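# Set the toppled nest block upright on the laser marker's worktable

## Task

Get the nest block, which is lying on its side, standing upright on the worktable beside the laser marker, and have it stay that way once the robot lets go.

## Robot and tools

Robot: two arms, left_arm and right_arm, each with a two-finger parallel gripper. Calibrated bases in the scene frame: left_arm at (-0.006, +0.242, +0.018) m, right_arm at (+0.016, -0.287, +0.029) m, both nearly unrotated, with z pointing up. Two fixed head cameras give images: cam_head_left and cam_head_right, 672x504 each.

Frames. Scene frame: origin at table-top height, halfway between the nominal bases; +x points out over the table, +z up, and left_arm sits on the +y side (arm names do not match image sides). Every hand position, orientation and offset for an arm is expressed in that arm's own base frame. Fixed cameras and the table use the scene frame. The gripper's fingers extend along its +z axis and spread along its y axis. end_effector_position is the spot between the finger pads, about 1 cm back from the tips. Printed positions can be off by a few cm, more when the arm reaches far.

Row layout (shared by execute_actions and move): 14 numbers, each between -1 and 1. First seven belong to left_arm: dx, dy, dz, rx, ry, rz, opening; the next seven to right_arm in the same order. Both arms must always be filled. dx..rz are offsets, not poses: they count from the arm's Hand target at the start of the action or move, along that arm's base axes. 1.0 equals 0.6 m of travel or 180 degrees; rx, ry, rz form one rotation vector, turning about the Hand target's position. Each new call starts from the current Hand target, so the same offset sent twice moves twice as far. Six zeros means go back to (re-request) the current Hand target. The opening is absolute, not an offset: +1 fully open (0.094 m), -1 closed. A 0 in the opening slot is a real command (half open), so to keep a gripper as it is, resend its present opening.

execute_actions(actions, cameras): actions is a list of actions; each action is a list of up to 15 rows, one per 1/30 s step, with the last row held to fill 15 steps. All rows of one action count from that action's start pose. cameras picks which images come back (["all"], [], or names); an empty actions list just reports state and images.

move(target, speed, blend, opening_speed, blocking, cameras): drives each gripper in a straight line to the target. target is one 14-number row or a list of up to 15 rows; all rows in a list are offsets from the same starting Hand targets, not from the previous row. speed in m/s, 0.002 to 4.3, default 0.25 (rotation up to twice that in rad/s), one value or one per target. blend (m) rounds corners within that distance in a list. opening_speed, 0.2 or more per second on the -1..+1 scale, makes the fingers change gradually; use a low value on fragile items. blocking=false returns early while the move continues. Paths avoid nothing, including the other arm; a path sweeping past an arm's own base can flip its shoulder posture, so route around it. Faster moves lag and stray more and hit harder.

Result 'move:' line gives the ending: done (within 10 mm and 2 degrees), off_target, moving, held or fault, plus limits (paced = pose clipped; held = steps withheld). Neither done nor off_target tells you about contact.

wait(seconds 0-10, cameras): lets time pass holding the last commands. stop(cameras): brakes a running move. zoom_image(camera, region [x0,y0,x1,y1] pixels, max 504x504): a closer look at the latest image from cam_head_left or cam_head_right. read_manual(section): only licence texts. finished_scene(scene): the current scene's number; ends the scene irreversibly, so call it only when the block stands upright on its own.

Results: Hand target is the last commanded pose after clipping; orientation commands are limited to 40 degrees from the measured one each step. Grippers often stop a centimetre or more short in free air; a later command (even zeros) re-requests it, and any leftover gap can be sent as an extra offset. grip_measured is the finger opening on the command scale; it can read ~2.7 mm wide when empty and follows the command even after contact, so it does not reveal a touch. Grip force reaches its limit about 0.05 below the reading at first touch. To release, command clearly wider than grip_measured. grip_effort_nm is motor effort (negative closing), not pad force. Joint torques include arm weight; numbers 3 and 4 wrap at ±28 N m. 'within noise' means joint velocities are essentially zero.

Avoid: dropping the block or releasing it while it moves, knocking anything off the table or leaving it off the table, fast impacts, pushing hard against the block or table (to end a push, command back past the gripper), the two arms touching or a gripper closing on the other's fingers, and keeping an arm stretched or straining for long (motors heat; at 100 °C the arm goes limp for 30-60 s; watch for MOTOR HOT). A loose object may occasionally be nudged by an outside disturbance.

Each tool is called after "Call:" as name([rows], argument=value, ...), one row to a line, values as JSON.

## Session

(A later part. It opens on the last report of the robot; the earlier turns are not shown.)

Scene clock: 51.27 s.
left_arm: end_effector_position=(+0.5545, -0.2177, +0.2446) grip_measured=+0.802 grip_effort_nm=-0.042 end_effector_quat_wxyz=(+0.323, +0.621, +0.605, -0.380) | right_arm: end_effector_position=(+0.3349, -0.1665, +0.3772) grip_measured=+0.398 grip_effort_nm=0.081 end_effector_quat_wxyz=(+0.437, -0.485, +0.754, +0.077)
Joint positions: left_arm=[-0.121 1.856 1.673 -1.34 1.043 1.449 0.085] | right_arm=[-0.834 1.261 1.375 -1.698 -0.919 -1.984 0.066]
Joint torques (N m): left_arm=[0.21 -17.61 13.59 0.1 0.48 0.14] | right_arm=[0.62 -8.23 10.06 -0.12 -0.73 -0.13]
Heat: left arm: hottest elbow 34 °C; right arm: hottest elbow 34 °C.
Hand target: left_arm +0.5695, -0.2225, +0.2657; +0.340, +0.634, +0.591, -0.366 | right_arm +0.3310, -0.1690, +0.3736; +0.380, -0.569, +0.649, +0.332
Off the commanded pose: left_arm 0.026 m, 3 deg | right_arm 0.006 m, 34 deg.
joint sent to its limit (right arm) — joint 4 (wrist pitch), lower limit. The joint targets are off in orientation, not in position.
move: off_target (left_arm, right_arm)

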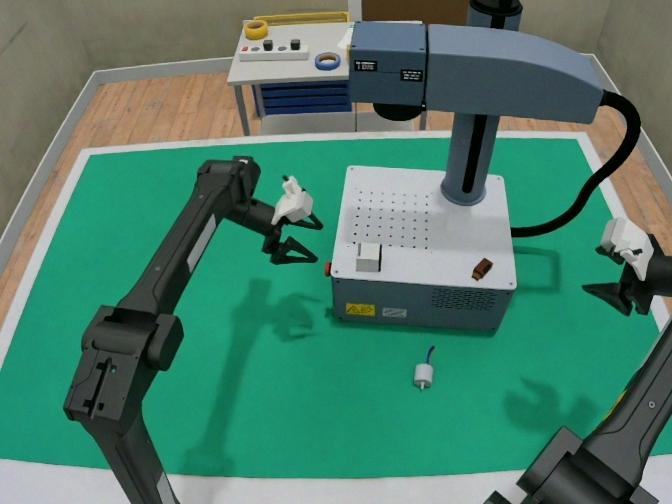

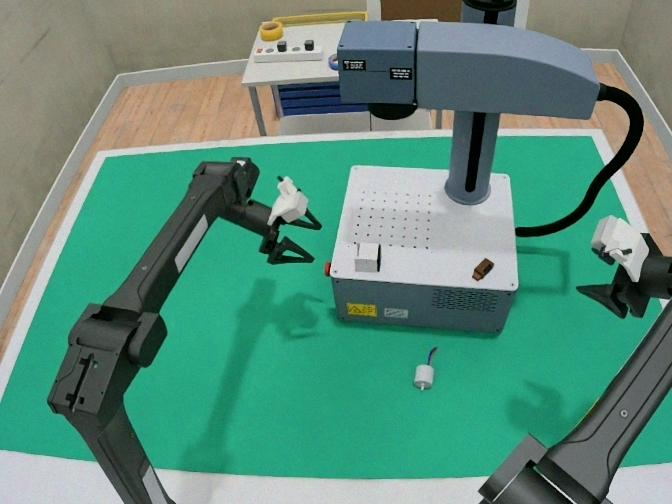

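Call:
move(target=[0.016,-0.095,-0.035,0,0,0,0.8,0,0,0,0,0,0,0.4], speed=0.12, cameras=["all"])

Call:
zoom_image(camera="cam_head_left", region=[270, 190, 430, 310])

Call:
zoom_image(camera="cam_head_right", region=[270, 190, 430, 310])

Scene clock: 54.20 s.
left_arm: end_effector_position=(+0.5644, -0.2720, +0.2261) grip_measured=+0.802 grip_effort_nm=-0.042 end_effector_quat_wxyz=(+0.323, +0.625, +0.601, -0.379) | right_arm: end_effector_position=(+0.3349, -0.1665, +0.3771) grip_measured=+0.398 grip_effort_nm=0.085 end_effector_quat_wxyz=(+0.437, -0.485, +0.754, +0.077)
Joint positions: left_arm=[-0.211 1.892 1.673 -1.165 1.031 1.293 0.085] | right_arm=[-0.834 1.261 1.375 -1.698 -0.918 -1.985 0.066]
Joint torques (N m): left_arm=[0.09 -18.32 12.86 1.13 0.36 -0.08] | right_arm=[0.73 -8.12 10.24 -0.2 -0.75 -0.12]
Heat: left arm: hottest elbow 35 °C; right arm: hottest elbow 34 °C.
Hand target: left_arm +0.5792, -0.2794, +0.2446; +0.340, +0.634, +0.591, -0.366 | right_arm +0.3310, -0.1690, +0.3736; +0.379, -0.570, +0.649, +0.332
Off the commanded pose: left_arm 0.025 m, 3 deg | right_arm 0.006 m, 34 deg.
joint sent to its limit (right arm) — joint 4 (wrist pitch), lower limit. The joint targets are off in orientation, not in position.
move: off_target (left_arm, right_arm)

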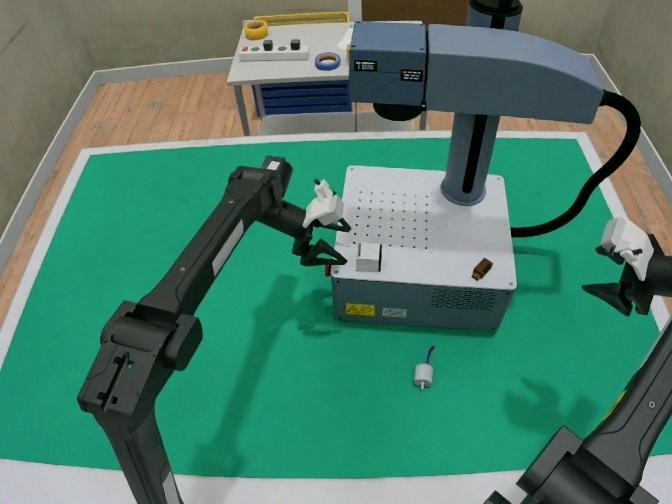

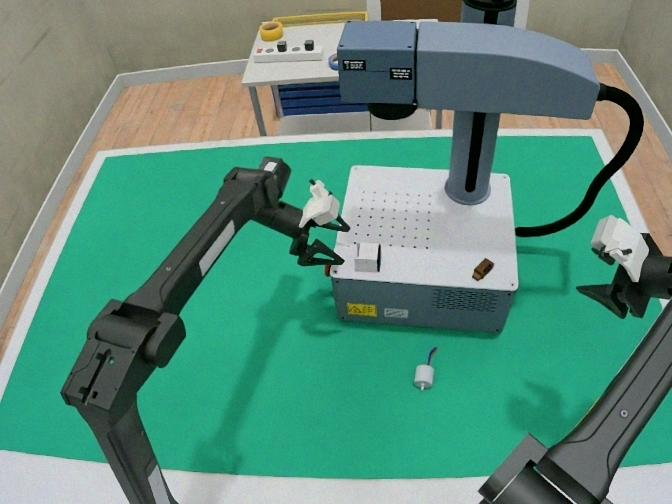

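Scaled by 3.150 from the camera's 672x504 image, which has a finer 960x720 frame.

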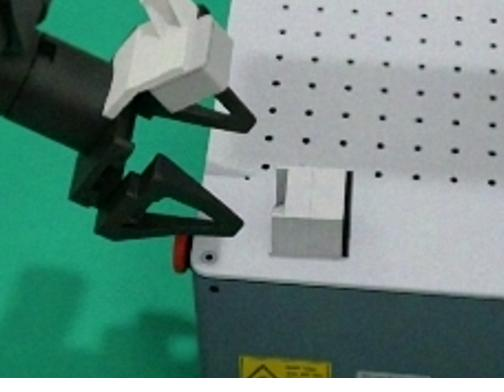

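Scaled by 3.150 from the camera's 672x504 image, which has a finer 960x720 frame.

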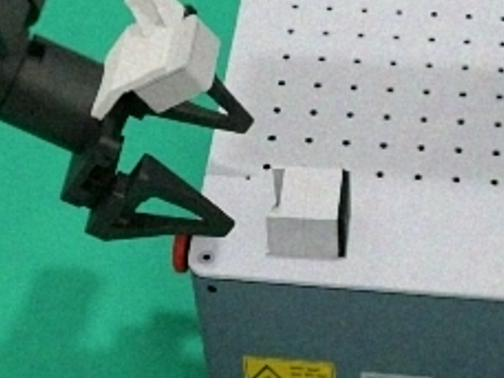

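Call:
move(target=[-0.008,-0.1,-0.048,0,0,0,0.8,0,0,0,0,0,0,0.4], speed=0.08, cameras=["all"])

Call:
zoom_image(camera="cam_head_left", region=[290, 190, 450, 310])

Call:
zoom_image(camera="cam_head_right", region=[290, 190, 450, 310])

Scene clock: 56.83 s.
left_arm: end_effector_position=(+0.5741, -0.3313, +0.2187) grip_measured=+0.802 grip_effort_nm=-0.042 end_effector_quat_wxyz=(+0.341, +0.632, +0.593, -0.365) | right_arm: end_effector_position=(+0.3349, -0.1665, +0.3771) grip_measured=+0.398 grip_effort_nm=0.071 end_effector_quat_wxyz=(+0.437, -0.485, +0.754, +0.077)
Joint positions: left_arm=[-0.303 1.913 1.673 -0.945 1 1.119 0.085] | right_arm=[-0.834 1.261 1.375 -1.698 -0.918 -1.985 0.066]
Joint torques (N m): left_arm=[-0.44 -18.73 9.36 1.58 0.32 -0.05] | right_arm=[0.67 -7.82 10.28 -0.42 -0.67 -0.09]
Heat: left arm: hottest elbow 36 °C; right arm: hottest elbow 34 °C.
Hand target: left_arm +0.5744, -0.3395, +0.2158; +0.340, +0.634, +0.591, -0.366 | right_arm +0.3310, -0.1690, +0.3736; +0.380, -0.570, +0.649, +0.332
Off the commanded pose: left_arm 0.009 m, 0 deg | right_arm 0.006 m, 34 deg.
joint sent to its limit (right arm) — joint 4 (wrist pitch), lower limit. The joint targets are off in orientation, not in position.
move: off_target (right_arm)

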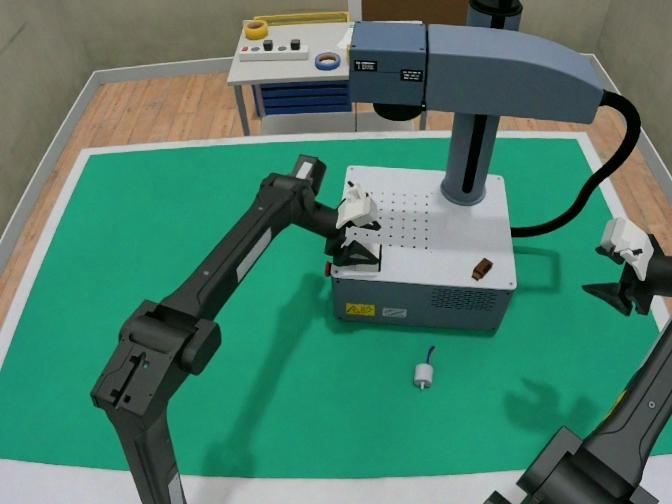

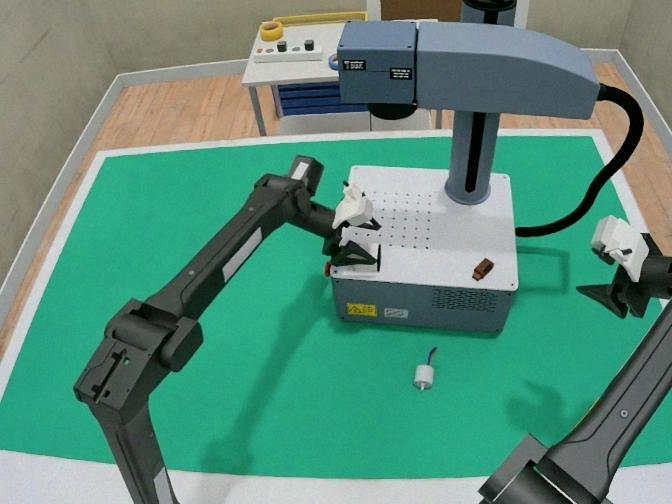

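Scaled by 3.150 from the camera's 672x504 image, which has a finer 960x720 frame.

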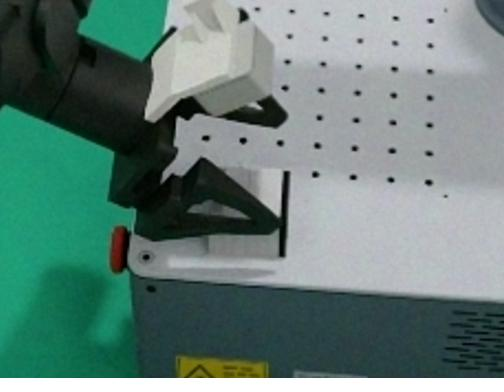

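Scaled by 3.150 from the camera's 672x504 image, which has a finer 960x720 frame.

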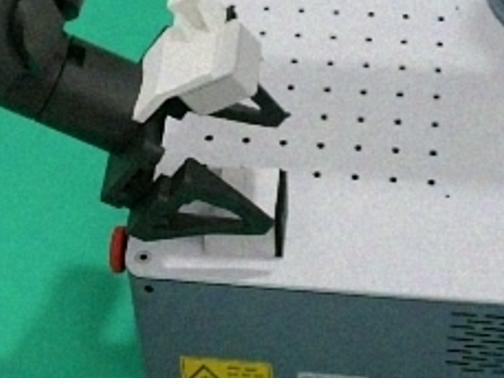

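Call:
move(target=[-0.03,0.01,-0.035,0,0,0,0.8,0,0,0,0,0,0,0.4], speed=0.06, cameras=["all"])

Call:
zoom_image(camera="cam_head_left", region=[290, 190, 450, 310])

Call:
zoom_image(camera="cam_head_right", region=[290, 190, 450, 310])

Scene clock: 58.63 s.
left_arm: end_effector_position=(+0.5626, -0.3277, +0.1863) grip_measured=+0.802 grip_effort_nm=-0.042 end_effector_quat_wxyz=(+0.336, +0.630, +0.596, -0.368) | right_arm: end_effector_position=(+0.3349, -0.1665, +0.3771) grip_measured=+0.398 grip_effort_nm=0.076 end_effector_quat_wxyz=(+0.437, -0.485, +0.754, +0.077)
Joint positions: left_arm=[-0.303 1.912 1.584 -0.872 1 1.118 0.085] | right_arm=[-0.834 1.261 1.375 -1.698 -0.918 -1.985 0.066]
Joint torques (N m): left_arm=[-0.44 -21.07 7.79 1.61 0.32 -0.04] | right_arm=[0.44 -7.65 10.14 -0.47 -0.7 -0.06]
Heat: left arm: hottest elbow 36 °C; right arm: hottest elbow 34 °C.
Hand target: left_arm +0.5563, -0.3334, +0.1948; +0.340, +0.634, +0.591, -0.366 | right_arm +0.3310, -0.1690, +0.3736; +0.380, -0.570, +0.649, +0.332
Off the commanded pose: left_arm 0.012 m, 1 deg | right_arm 0.006 m, 34 deg.
joint sent to its limit (right arm) — joint 4 (wrist pitch), lower limit. The joint targets are off in orientation, not in position.
move: off_target (left_arm, right_arm)

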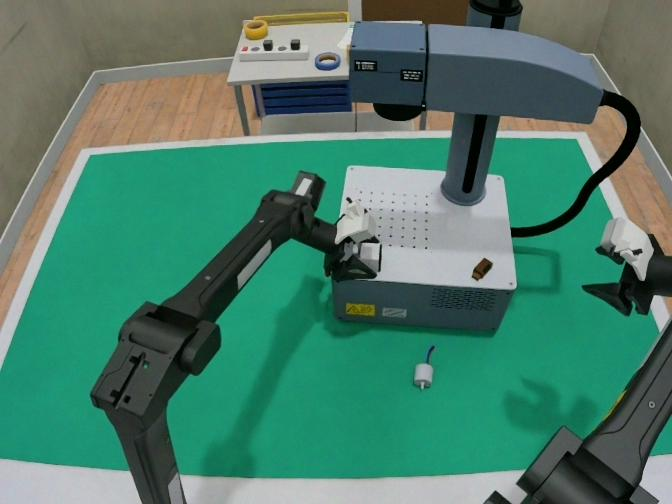

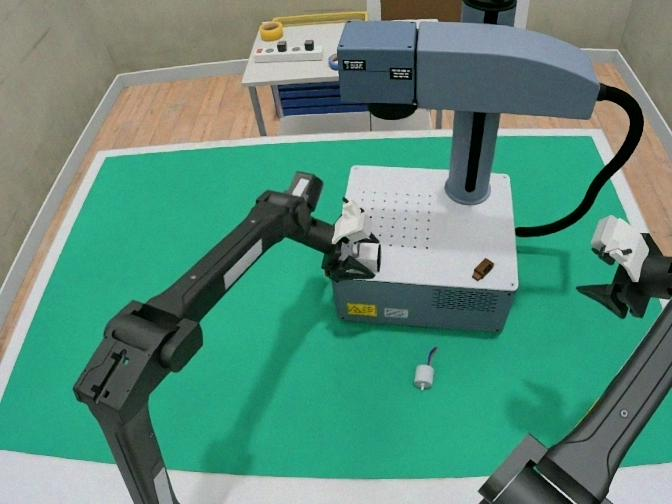

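Scaled by 3.150 from the camera's 672x504 image, which has a finer 960x720 frame.

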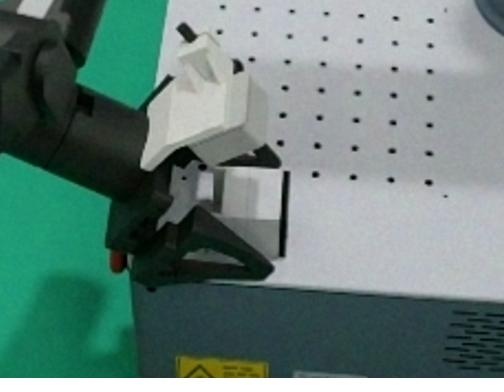

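Scaled by 3.150 from the camera's 672x504 image, which has a finer 960x720 frame.

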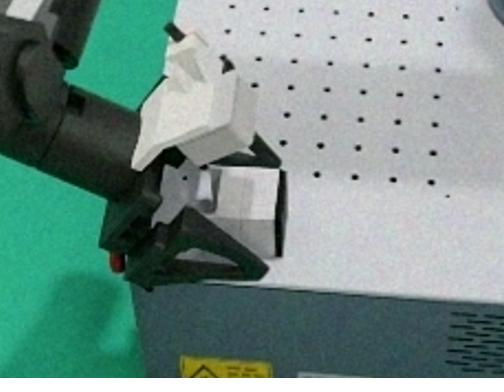

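Call:
move(target=[0,0,0,0,0,0,-0.4,0,0,0,0,0,0,0.4], opening_speed=0.7, speed=0.04)

Call:
move(target=[0,0.0,0.08,0,0,0,-0.4,0,0,0,0,0,0,0.4], speed=0.08, cameras=["all"])

Call:
zoom_image(camera="cam_head_left", region=[290, 170, 450, 290])

Scene clock: 67.00 s.
left_arm: end_effector_position=(+0.5626, -0.3279, +0.1867) grip_measured=-0.163 grip_effort_nm=-0.979 end_effector_quat_wxyz=(+0.336, +0.630, +0.596, -0.368) | right_arm: end_effector_position=(+0.3349, -0.1666, +0.3771) grip_measured=+0.398 grip_effort_nm=0.076 end_effector_quat_wxyz=(+0.436, -0.485, +0.754, +0.077)
Joint positions: left_arm=[-0.303 1.911 1.584 -0.871 0.999 1.118 0.039] | right_arm=[-0.834 1.261 1.375 -1.698 -0.918 -1.985 0.066]
Joint torques (N m): left_arm=[-0.5 -20.89 7.77 1.52 0.34 -0.05] | right_arm=[0.44 -7.88 10.1 -0.14 -0.73 -0.15]
Heat: left arm: hottest elbow 36 °C; right arm: hottest elbow 33 °C.
Hand target: left_arm +0.5563, -0.3336, +0.1948; +0.340, +0.634, +0.591, -0.366 | right_arm +0.3310, -0.1690, +0.3736; +0.379, -0.569, +0.649, +0.332
Off the commanded pose: left_arm 0.012 m, 1 deg | right_arm 0.006 m, 34 deg.
joint sent to its limit (right arm) — joint 4 (wrist pitch), lower limit. The joint targets are off in orientation, not in position.
move: off_target (left_arm, right_arm)

Scene clock: 68.30 s.
left_arm: end_effector_position=(+0.5475, -0.3227, +0.2010) grip_measured=-0.163 grip_effort_nm=-0.969 end_effector_quat_wxyz=(+0.313, +0.622, +0.609, -0.378) | right_arm: end_effector_position=(+0.3349, -0.1666, +0.3771) grip_measured=+0.398 grip_effort_nm=0.076 end_effector_quat_wxyz=(+0.436, -0.485, +0.754, +0.077)
Joint positions: left_arm=[-0.303 1.878 1.584 -0.961 0.995 1.116 0.039] | right_arm=[-0.834 1.261 1.375 -1.698 -0.918 -1.985 0.066]
Joint torques (N m): left_arm=[-0.44 -21.3 13.03 0.59 0.53 -0.04] | right_arm=[0.15 -7.24 10.14 -0.47 -0.74 -0.1]
Heat: left arm: hottest elbow 37 °C; right arm: hottest elbow 33 °C.
Hand target: left_arm +0.5562, -0.3336, +0.2430; +0.340, +0.634, +0.590, -0.366 | right_arm +0.3310, -0.1690, +0.3736; +0.379, -0.569, +0.649, +0.332
Off the commanded pose: left_arm 0.044 m, 4 deg | right_arm 0.006 m, 34 deg.
joint sent to its limit (right arm) — joint 4 (wrist pitch), lower limit. The joint targets are off in orientation, not in position.
move: off_target (left_arm, right_arm)

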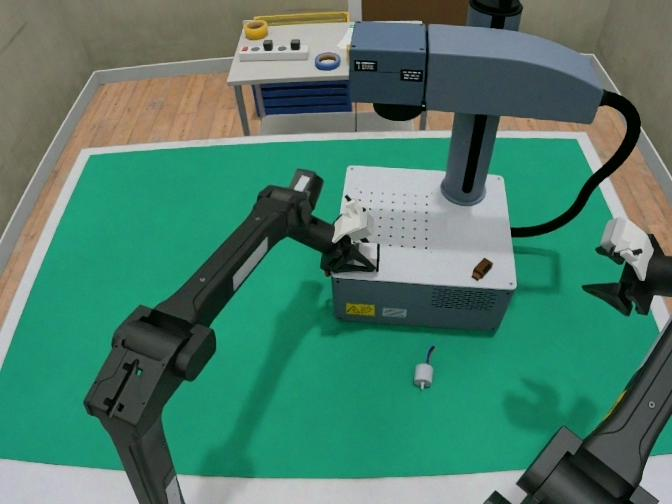

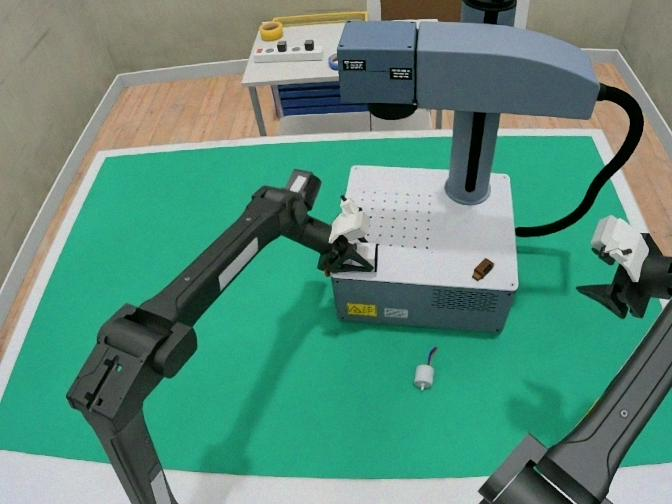

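Scaled by 3.150 from the camera's 672x504 image, which has a finer 960x720 frame.

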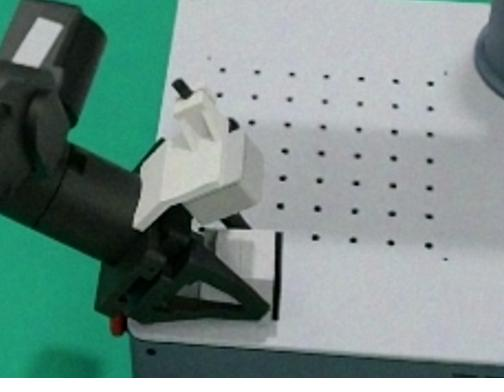

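Call:
move([
  [-0.08,0.08,0.1,0,0,0,-0.4,0,0,0,0,0,0,0.4],
  [-0.2,0.25,0.18,0.1,-0.007,0,-0.4,0,0,0,0,0,0,0.4],
  [-0.2,0.25,0.18,0.499,-0.035,0,-0.4,0,0,0,0,0,0,0.4],
], speed=0.25, blend=0.03, cameras=["cam_head_left"])

Scene clock: 73.67 s.
left_arm: end_effector_position=(+0.4329, -0.1752, +0.3350) grip_measured=-0.164 grip_effort_nm=-0.979 end_effector_quat_wxyz=(-0.059, +0.734, +0.636, +0.230) | right_arm: end_effector_position=(+0.3349, -0.1666, +0.3771) grip_measured=+0.398 grip_effort_nm=0.081 end_effector_quat_wxyz=(+0.436, -0.486, +0.754, +0.077)
Joint positions: left_arm=[-0.554 1.533 1.664 -1.675 -0.479 1.167 0.039] | right_arm=[-0.834 1.261 1.375 -1.698 -0.918 -1.985 0.066]
Joint torques (N m): left_arm=[-0.44 -13.33 11.73 0.08 -0.53 -0.06] | right_arm=[0.26 -8.12 10.24 0.03 -0.81 -0.12]
Heat: left arm: hottest elbow 38 °C; right arm: hottest elbow 33 °C.
Hand target: left_arm +0.4362, -0.1835, +0.3510; -0.177, +0.706, +0.659, +0.189 | right_arm +0.3310, -0.1690, +0.3736; +0.379, -0.570, +0.649, +0.332
Off the commanded pose: left_arm 0.018 m, 15 deg | right_arm 0.006 m, 34 deg.
joint sent to its limit (left arm) — joint 4 (wrist pitch), lower limit. The joint targets are off in orientation, not in position.
joint sent to its limit (right arm) — joint 4 (wrist pitch), lower limit. The joint targets are off in orientation, not in position.
move: off_target (left_arm, right_arm)
Images, in order (width x height): cam_head_left 672x504.

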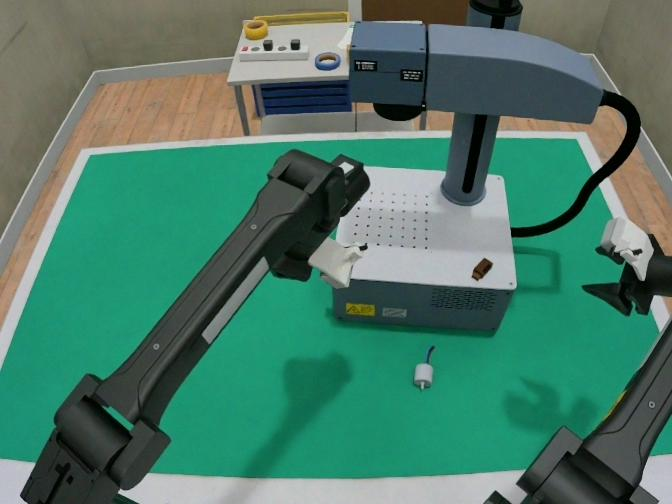

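Call:
move([
  [0.09,-0.03,-0.05,0,0,0,-0.4,0,0,0,0,0,0,0.4],
  [0.16,-0.03,-0.14,0,0,0,-0.4,0,0,0,0,0,0,0.4],
], speed=0.2, blend=0.02, cameras=["all"])

Call:
zoom_image(camera="cam_head_right", region=[260, 140, 500, 340])

Scene clock: 76.27 s.
left_arm: end_effector_position=(+0.5166, -0.1992, +0.2274) grip_measured=-0.164 grip_effort_nm=-0.974 end_effector_quat_wxyz=(-0.148, +0.733, +0.633, +0.200) | right_arm: end_effector_position=(+0.3349, -0.1666, +0.3771) grip_measured=+0.398 grip_effort_nm=0.081 end_effector_quat_wxyz=(+0.436, -0.486, +0.754, +0.077)
Joint positions: left_arm=[-0.511 1.879 1.828 -1.675 -0.48 1.167 0.039] | right_arm=[-0.834 1.261 1.375 -1.698 -0.918 -1.985 0.066]
Joint torques (N m): left_arm=[1.32 -20.37 13.93 -0.23 -0.47 -0.03] | right_arm=[0.67 -8.06 10.25 -0.08 -0.79 -0.14]
Heat: left arm: hottest elbow 39 °C; right arm: hottest elbow 33 °C.
Hand target: left_arm +0.5323, -0.2016, +0.2670; -0.177, +0.706, +0.659, +0.189 | right_arm +0.3310, -0.1690, +0.3736; +0.379, -0.570, +0.649, +0.332
Off the commanded pose: left_arm 0.043 m, 6 deg | right_arm 0.006 m, 34 deg.
joint sent to its limit (left arm) — joint 4 (wrist pitch), lower limit. The joint targets are off in orientation, not in position.
joint sent to its limit (right arm) — joint 4 (wrist pitch), lower limit. The joint targets are off in orientation, not in position.
move: off_target (left_arm, right_arm)

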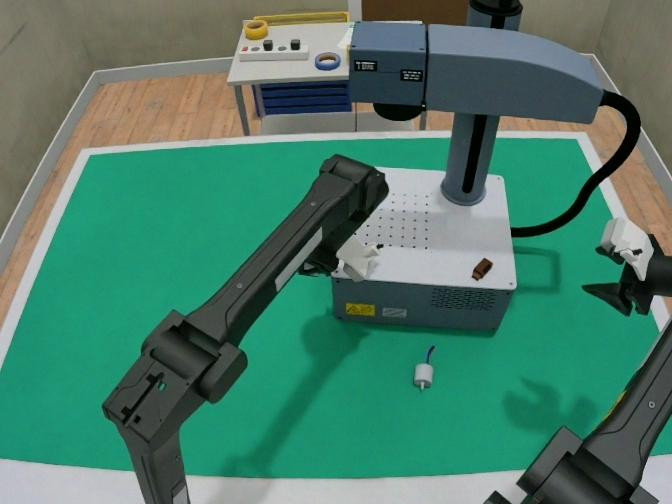

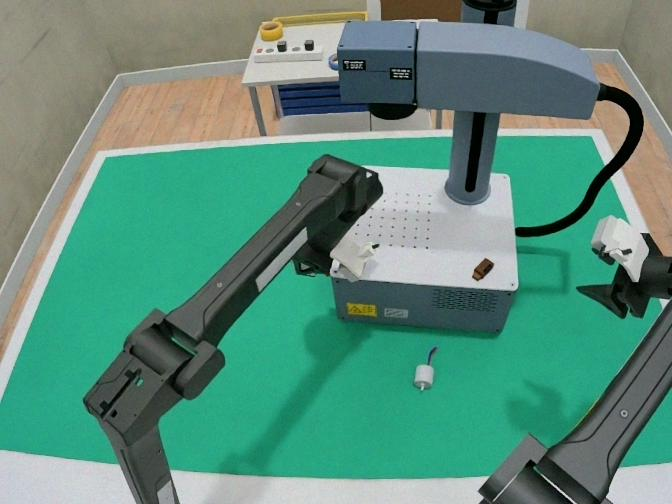

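Scaled by 2.100 from the camera's 672x504 image, which has a finer 960x720 frame.

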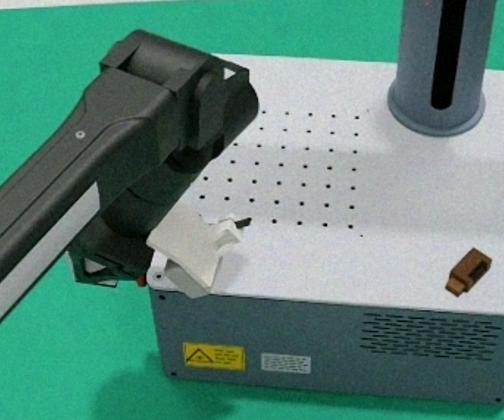

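Call:
move(target=[0.04,-0.205,0.0,0,0,0,-0.4,0,0,0,0,0,0,0.4], speed=0.15, cameras=["all"])

Call:
zoom_image(camera="cam_head_right", region=[260, 140, 500, 340])

Scene clock: 78.67 s.
left_arm: end_effector_position=(+0.5466, -0.3102, +0.2374) grip_measured=-0.164 grip_effort_nm=-0.979 end_effector_quat_wxyz=(-0.069, +0.741, +0.630, +0.222) | right_arm: end_effector_position=(+0.3349, -0.1666, +0.3771) grip_measured=+0.398 grip_effort_nm=0.081 end_effector_quat_wxyz=(+0.436, -0.486, +0.754, +0.077)
Joint positions: left_arm=[-0.639 2.032 2.099 -1.675 -0.468 1.084 0.039] | right_arm=[-0.834 1.261 1.375 -1.698 -0.918 -1.985 0.066]
Joint torques (N m): left_arm=[-0.15 -20.54 14.38 -0.03 -0.35 -0.07] | right_arm=[0.56 -8 10.11 -0.17 -0.74 -0.09]
Heat: left arm: hottest elbow 39 °C; right arm: hottest elbow 33 °C.
Hand target: left_arm +0.5563, -0.3246, +0.2668; -0.178, +0.706, +0.659, +0.189 | right_arm +0.3310, -0.1690, +0.3736; +0.379, -0.570, +0.649, +0.332
Off the commanded pose: left_arm 0.034 m, 14 deg | right_arm 0.006 m, 34 deg.
joint sent to its limit (left arm) — joint 4 (wrist pitch), lower limit. The joint targets are off in orientation, not in position.
joint sent to its limit (right arm) — joint 4 (wrist pitch), lower limit. The joint targets are off in orientation, not in position.
move: off_target (left_arm, right_arm)

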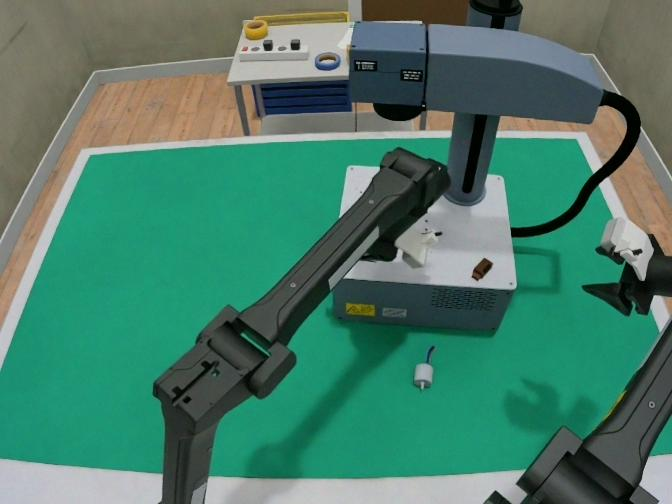

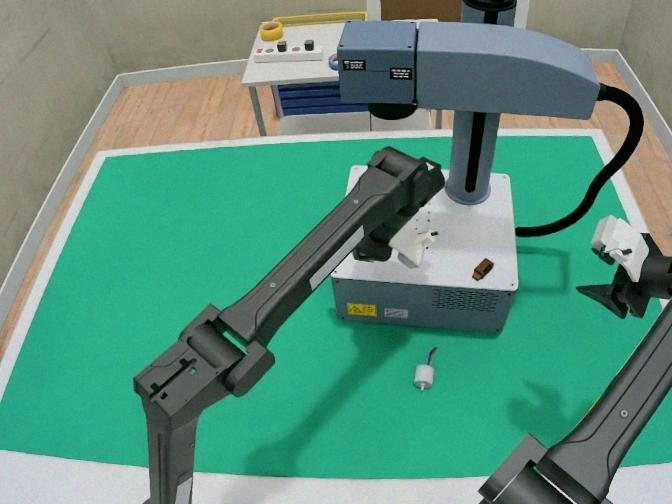

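Scaled by 2.100 from the camera's 672x504 image, which has a finer 960x720 frame.

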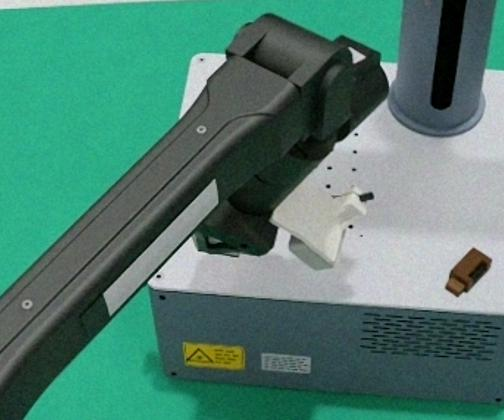

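Call:
move(target=[0,0.0,-0.02,0,0,-0.12,-0.4,0,0,0,0,0,0,0.4], speed=0.15, cameras=["all"])

Call:
zoom_image(camera="cam_head_right", region=[260, 140, 500, 340])

Scene clock: 82.13 s.
left_arm: end_effector_position=(+0.5506, -0.3090, +0.2305) grip_measured=-0.164 grip_effort_nm=-0.974 end_effector_quat_wxyz=(-0.116, +0.823, +0.508, +0.228) | right_arm: end_effector_position=(+0.3349, -0.1666, +0.3771) grip_measured=+0.398 grip_effort_nm=0.076 end_effector_quat_wxyz=(+0.436, -0.486, +0.754, +0.077)
Joint positions: left_arm=[-0.645 2.05 2.099 -1.675 -0.514 1.375 0.039] | right_arm=[-0.834 1.261 1.375 -1.698 -0.918 -1.985 0.066]
Joint torques (N m): left_arm=[-0.73 -20.78 13.31 -0.08 -0.55 0.13] | right_arm=[0.09 -8.12 10.4 -0.24 -0.71 -0.14]
Heat: left arm: hottest elbow 40 °C; right arm: hottest elbow 33 °C.
Hand target: left_arm +0.5563, -0.3244, +0.2549; -0.139, +0.817, +0.515, +0.219 | right_arm +0.3310, -0.1690, +0.3736; +0.379, -0.570, +0.649, +0.332
Off the commanded pose: left_arm 0.029 m, 3 deg | right_arm 0.006 m, 34 deg.
joint sent to its limit (left arm) — joint 4 (wrist pitch), lower limit. The joint targets are off in orientation, not in position.
joint sent to its limit (right arm) — joint 4 (wrist pitch), lower limit. The joint targets are off in orientation, not in position.
move: off_target (left_arm, right_arm)

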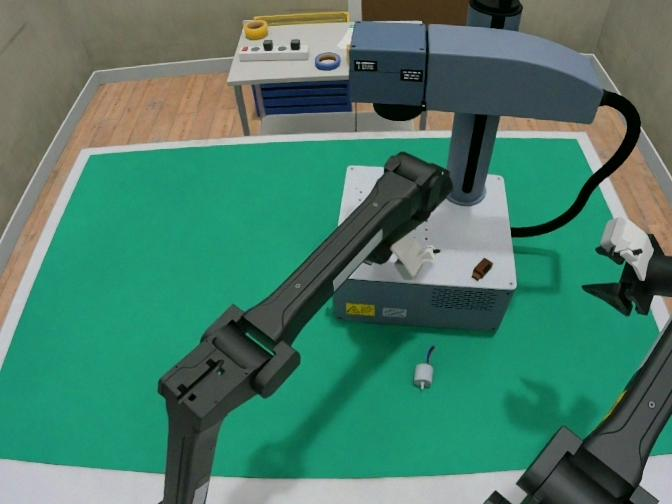

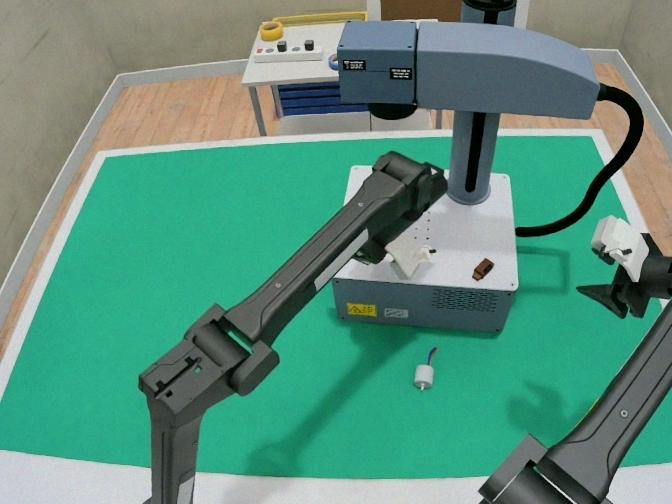

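Scaled by 2.100 from the camera's 672x504 image, which has a finer 960x720 frame.

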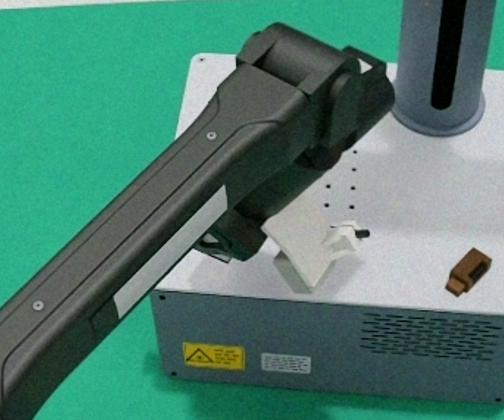

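Call:
move(target=[0,0,-0.03,0,0,0,-0.4,0,0,0,0,0,0,0.4], speed=0.04, cameras=["all"])

Call:
zoom_image(camera="cam_head_right", region=[340, 190, 500, 310])

Scene clock: 85.10 s.
left_arm: end_effector_position=(+0.5522, -0.3105, +0.2167) grip_measured=-0.164 grip_effort_nm=-0.979 end_effector_quat_wxyz=(-0.126, +0.824, +0.505, +0.224) | right_arm: end_effector_position=(+0.3349, -0.1666, +0.3771) grip_measured=+0.398 grip_effort_nm=0.081 end_effector_quat_wxyz=(+0.436, -0.486, +0.754, +0.077)
Joint positions: left_arm=[-0.645 2.073 2.099 -1.675 -0.514 1.376 0.039] | right_arm=[-0.834 1.261 1.375 -1.698 -0.918 -1.985 0.066]
Joint torques (N m): left_arm=[-0.73 -21.07 12.49 -0.13 -0.47 -0.02] | right_arm=[1.26 -8.23 10.14 -0.13 -0.77 -0.13]
Heat: left arm: hottest elbow 40 °C; right arm: hottest elbow 33 °C.
Hand target: left_arm +0.5562, -0.3246, +0.2369; -0.139, +0.817, +0.515, +0.219 | right_arm +0.3310, -0.1690, +0.3736; +0.379, -0.570, +0.649, +0.332
Off the commanded pose: left_arm 0.025 m, 2 deg | right_arm 0.006 m, 34 deg.
joint sent to its limit (left arm) — joint 4 (wrist pitch), lower limit. The joint targets are off in orientation, not in position.
joint sent to its limit (right arm) — joint 4 (wrist pitch), lower limit. The joint targets are off in orientation, not in position.
move: off_target (left_arm, right_arm)

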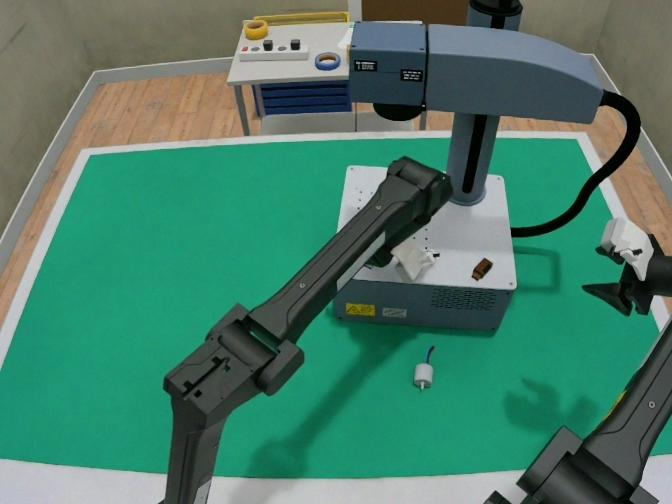

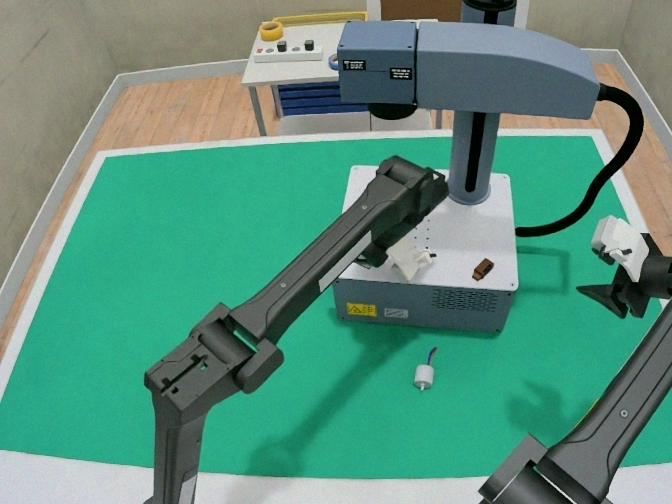

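Scaled by 3.150 from the camera's 672x504 image, which has a finer 960x720 frame.

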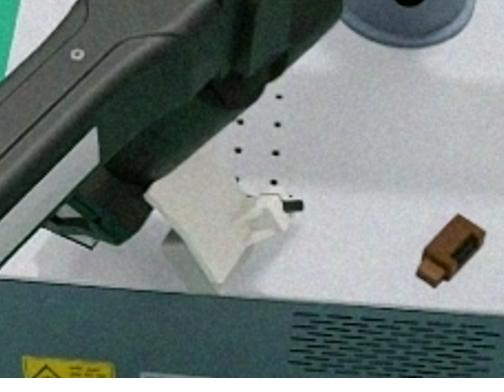

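Call:
move(target=[0,0,-0.018,0,0,0,-0.4,0,0,0,0,0,0,0.4], speed=0.03)

Call:
move(target=[0,0,-0.012,0,0,0,-0.4,0,0,0,0,0,0,0.4], speed=0.03, cameras=["all"])

Call:
zoom_image(camera="cam_head_right", region=[340, 190, 500, 310])

Scene clock: 87.23 s.
left_arm: end_effector_position=(+0.5530, -0.3112, +0.2086) grip_measured=-0.164 grip_effort_nm=-0.974 end_effector_quat_wxyz=(-0.131, +0.823, +0.506, +0.222) | right_arm: end_effector_position=(+0.3349, -0.1666, +0.3771) grip_measured=+0.398 grip_effort_nm=0.076 end_effector_quat_wxyz=(+0.436, -0.486, +0.754, +0.077)
Joint positions: left_arm=[-0.645 2.086 2.099 -1.675 -0.514 1.37 0.039] | right_arm=[-0.834 1.261 1.375 -1.698 -0.918 -1.985 0.066]
Joint torques (N m): left_arm=[-0.67 -21.19 12.07 -0.16 -0.43 -0.04] | right_arm=[-0.15 -7.77 10.15 -0.23 -0.69 -0.15]
Heat: left arm: hottest elbow 40 °C; right arm: hottest elbow 33 °C.
Hand target: left_arm +0.5562, -0.3246, +0.2260; -0.139, +0.817, +0.515, +0.219 | right_arm +0.3310, -0.1690, +0.3736; +0.380, -0.570, +0.649, +0.332
Off the commanded pose: left_arm 0.022 m, 1 deg | right_arm 0.006 m, 34 deg.
joint sent to its limit (left arm) — joint 4 (wrist pitch), lower limit. The joint targets are off in orientation, not in position.
joint sent to its limit (right arm) — joint 4 (wrist pitch), lower limit. The joint targets are off in orientation, not in position.
move: off_target (left_arm, right_arm)

Scene clock: 88.60 s.
left_arm: end_effector_position=(+0.5536, -0.3116, +0.2030) grip_measured=-0.164 grip_effort_nm=-0.969 end_effector_quat_wxyz=(-0.135, +0.822, +0.508, +0.220) | right_arm: end_effector_position=(+0.3349, -0.1666, +0.3771) grip_measured=+0.398 grip_effort_nm=0.076 end_effector_quat_wxyz=(+0.436, -0.486, +0.754, +0.077)
Joint positions: left_arm=[-0.645 2.095 2.099 -1.675 -0.514 1.363 0.039] | right_arm=[-0.834 1.261 1.375 -1.698 -0.918 -1.985 0.066]
Joint torques (N m): left_arm=[-0.62 -21.25 11.79 -0.16 -0.4 -0.05] | right_arm=[0.56 -7.18 9.94 -0.08 -0.77 -0.09]
Heat: left arm: hottest elbow 40 °C; right arm: hottest elbow 33 °C.
Hand target: left_arm +0.5562, -0.3246, +0.2188; -0.139, +0.817, +0.515, +0.219 | right_arm +0.3310, -0.1690, +0.3736; +0.380, -0.570, +0.649, +0.332
Off the commanded pose: left_arm 0.021 m, 1 deg | right_arm 0.006 m, 34 deg.
joint sent to its limit (left arm) — joint 4 (wrist pitch), lower limit. The joint targets are off in orientation, not in position.
joint sent to its limit (right arm) — joint 4 (wrist pitch), lower limit. The joint targets are off in orientation, not in position.
move: off_target (left_arm, right_arm)

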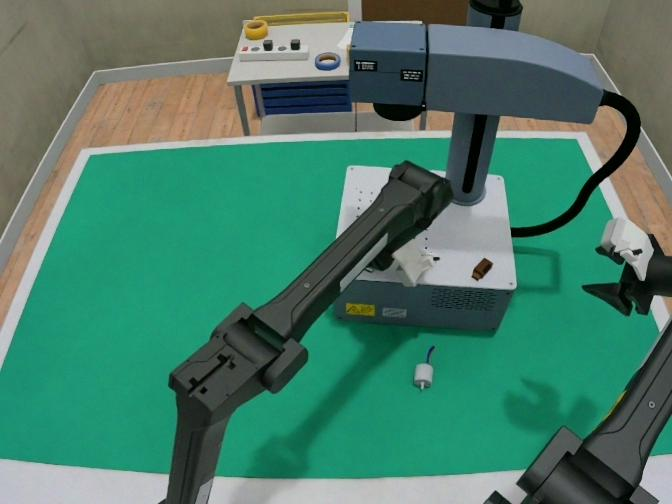

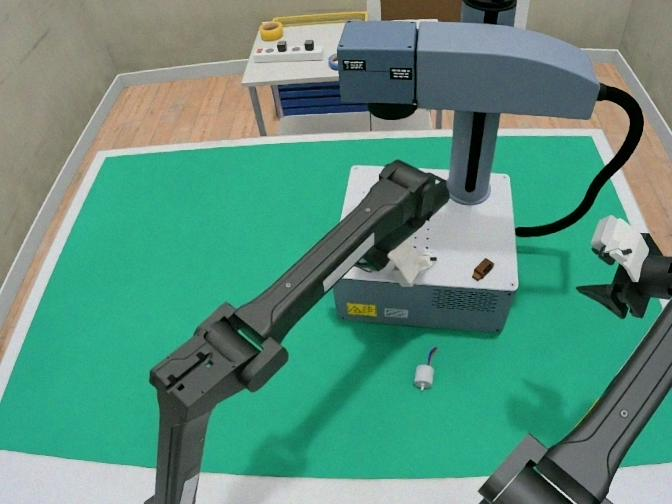

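Scaled by 3.150 from the camera's 672x504 image, which has a finer 960x720 frame.

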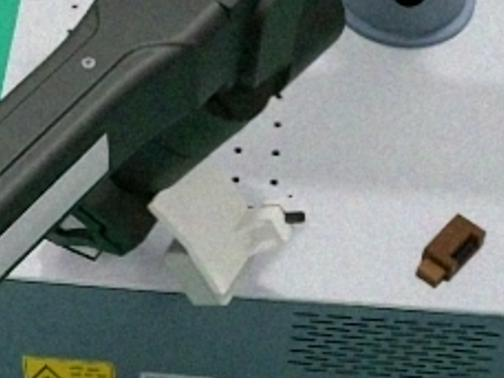

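Call:
move(target=[0,0,-0.011,0,0,0,-0.4,0,0,0,0,0,0,0.4], speed=0.03)

Call:
move(target=[0,0,-0.01,0,0,0,-0.4,0,0,0,0,0,0,0.4], speed=0.03)

Scene clock: 90.10 s.
left_arm: end_effector_position=(+0.5541, -0.3120, +0.1975) grip_measured=-0.164 grip_effort_nm=-0.984 end_effector_quat_wxyz=(-0.138, +0.821, +0.509, +0.219) | right_arm: end_effector_position=(+0.3349, -0.1666, +0.3771) grip_measured=+0.398 grip_effort_nm=0.076 end_effector_quat_wxyz=(+0.436, -0.486, +0.754, +0.077)
Joint positions: left_arm=[-0.645 2.104 2.099 -1.675 -0.514 1.357 0.039] | right_arm=[-0.834 1.261 1.375 -1.698 -0.918 -1.985 0.066]
Joint torques (N m): left_arm=[-0.67 -21.48 11.55 -0.14 -0.37 -0.06] | right_arm=[0.67 -8.29 10.04 -0.05 -0.75 -0.18]
Heat: left arm: hottest elbow 40 °C; right arm: hottest elbow 33 °C.
Hand target: left_arm +0.5563, -0.3246, +0.2122; -0.139, +0.817, +0.515, +0.219 | right_arm +0.3310, -0.1690, +0.3736; +0.380, -0.570, +0.649, +0.332
Off the commanded pose: left_arm 0.020 m, 1 deg | right_arm 0.006 m, 34 deg.
joint sent to its limit (left arm) — joint 4 (wrist pitch), lower limit. The joint targets still meet the commanded pose.
joint sent to its limit (right arm) — joint 4 (wrist pitch), lower limit. The joint targets are off in orientation, not in position.
move: off_target (left_arm, right_arm)

Scene clock: 91.17 s.
left_arm: end_effector_position=(+0.5545, -0.3124, +0.1923) grip_measured=-0.164 grip_effort_nm=-0.974 end_effector_quat_wxyz=(-0.141, +0.820, +0.510, +0.218) | right_arm: end_effector_position=(+0.3349, -0.1666, +0.3771) grip_measured=+0.398 grip_effort_nm=0.076 end_effector_quat_wxyz=(+0.436, -0.486, +0.754, +0.077)
Joint positions: left_arm=[-0.645 2.113 2.099 -1.675 -0.513 1.353 0.039] | right_arm=[-0.834 1.261 1.375 -1.698 -0.918 -1.985 0.066]
Joint torques (N m): left_arm=[-0.62 -21.6 11.38 -0.17 -0.37 -0.07] | right_arm=[0.91 -7.77 10.43 -0.29 -0.77 -0.13]
Heat: left arm: hottest elbow 40 °C; right arm: hottest elbow 33 °C.
Hand target: left_arm +0.5562, -0.3246, +0.2063; -0.139, +0.817, +0.515, +0.219 | right_arm +0.3310, -0.1690, +0.3736; +0.380, -0.570, +0.649, +0.332
Off the commanded pose: left_arm 0.019 m, 1 deg | right_arm 0.006 m, 34 deg.
joint sent to its limit (left arm) — joint 4 (wrist pitch), lower limit. The joint targets still meet the commanded pose.
joint sent to its limit (right arm) — joint 4 (wrist pitch), lower limit. The joint targets are off in orientation, not in position.
move: off_target (left_arm, right_arm)

Call:
move(target=[0,0,-0.008,0,0,0,-0.4,0,0,0,0,0,0,0.4], speed=0.03, cameras=["all"])

Call:
zoom_image(camera="cam_head_right", region=[340, 190, 500, 310])

Scene clock: 92.73 s.
left_arm: end_effector_position=(+0.5547, -0.3126, +0.1883) grip_measured=-0.164 grip_effort_nm=-0.974 end_effector_quat_wxyz=(-0.144, +0.819, +0.511, +0.217) | right_arm: end_effector_position=(+0.3349, -0.1666, +0.3771) grip_measured=+0.398 grip_effort_nm=0.076 end_effector_quat_wxyz=(+0.436, -0.486, +0.754, +0.077)
Joint positions: left_arm=[-0.645 2.119 2.099 -1.675 -0.513 1.348 0.039] | right_arm=[-0.834 1.261 1.375 -1.698 -0.918 -1.985 0.066]
Joint torques (N m): left_arm=[-0.67 -21.6 11.18 -0.17 -0.36 -0.05] | right_arm=[0.5 -8.76 10.19 -0.24 -0.74 -0.1]
Heat: left arm: hottest elbow 40 °C; right arm: hottest elbow 33 °C.
Hand target: left_arm +0.5562, -0.3246, +0.2016; -0.139, +0.817, +0.515, +0.219 | right_arm +0.3310, -0.1690, +0.3736; +0.380, -0.570, +0.649, +0.332
Off the commanded pose: left_arm 0.018 m, 1 deg | right_arm 0.006 m, 34 deg.
joint sent to its limit (left arm) — joint 4 (wrist pitch), lower limit. The joint targets still meet the commanded pose.
joint sent to its limit (right arm) — joint 4 (wrist pitch), lower limit. The joint targets are off in orientation, not in position.
move: off_target (left_arm, right_arm)

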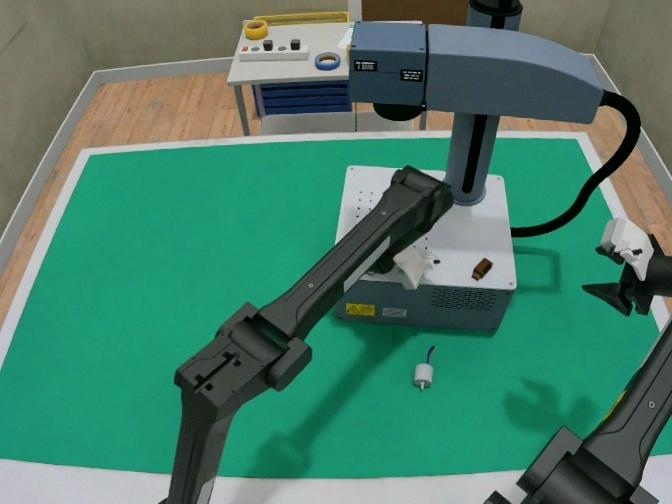

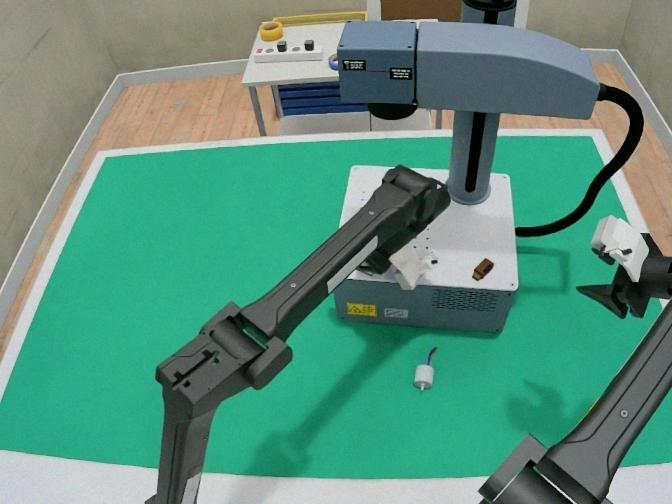

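Scaled by 3.150 from the camera's 672x504 image, which has a finer 960x720 frame.

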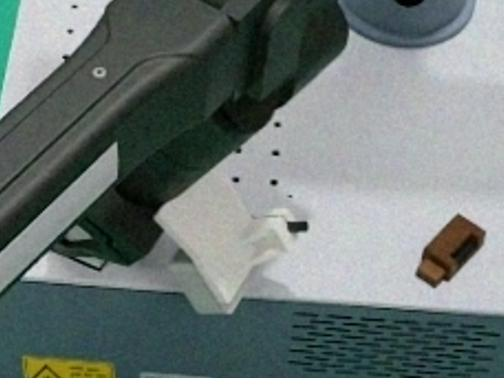

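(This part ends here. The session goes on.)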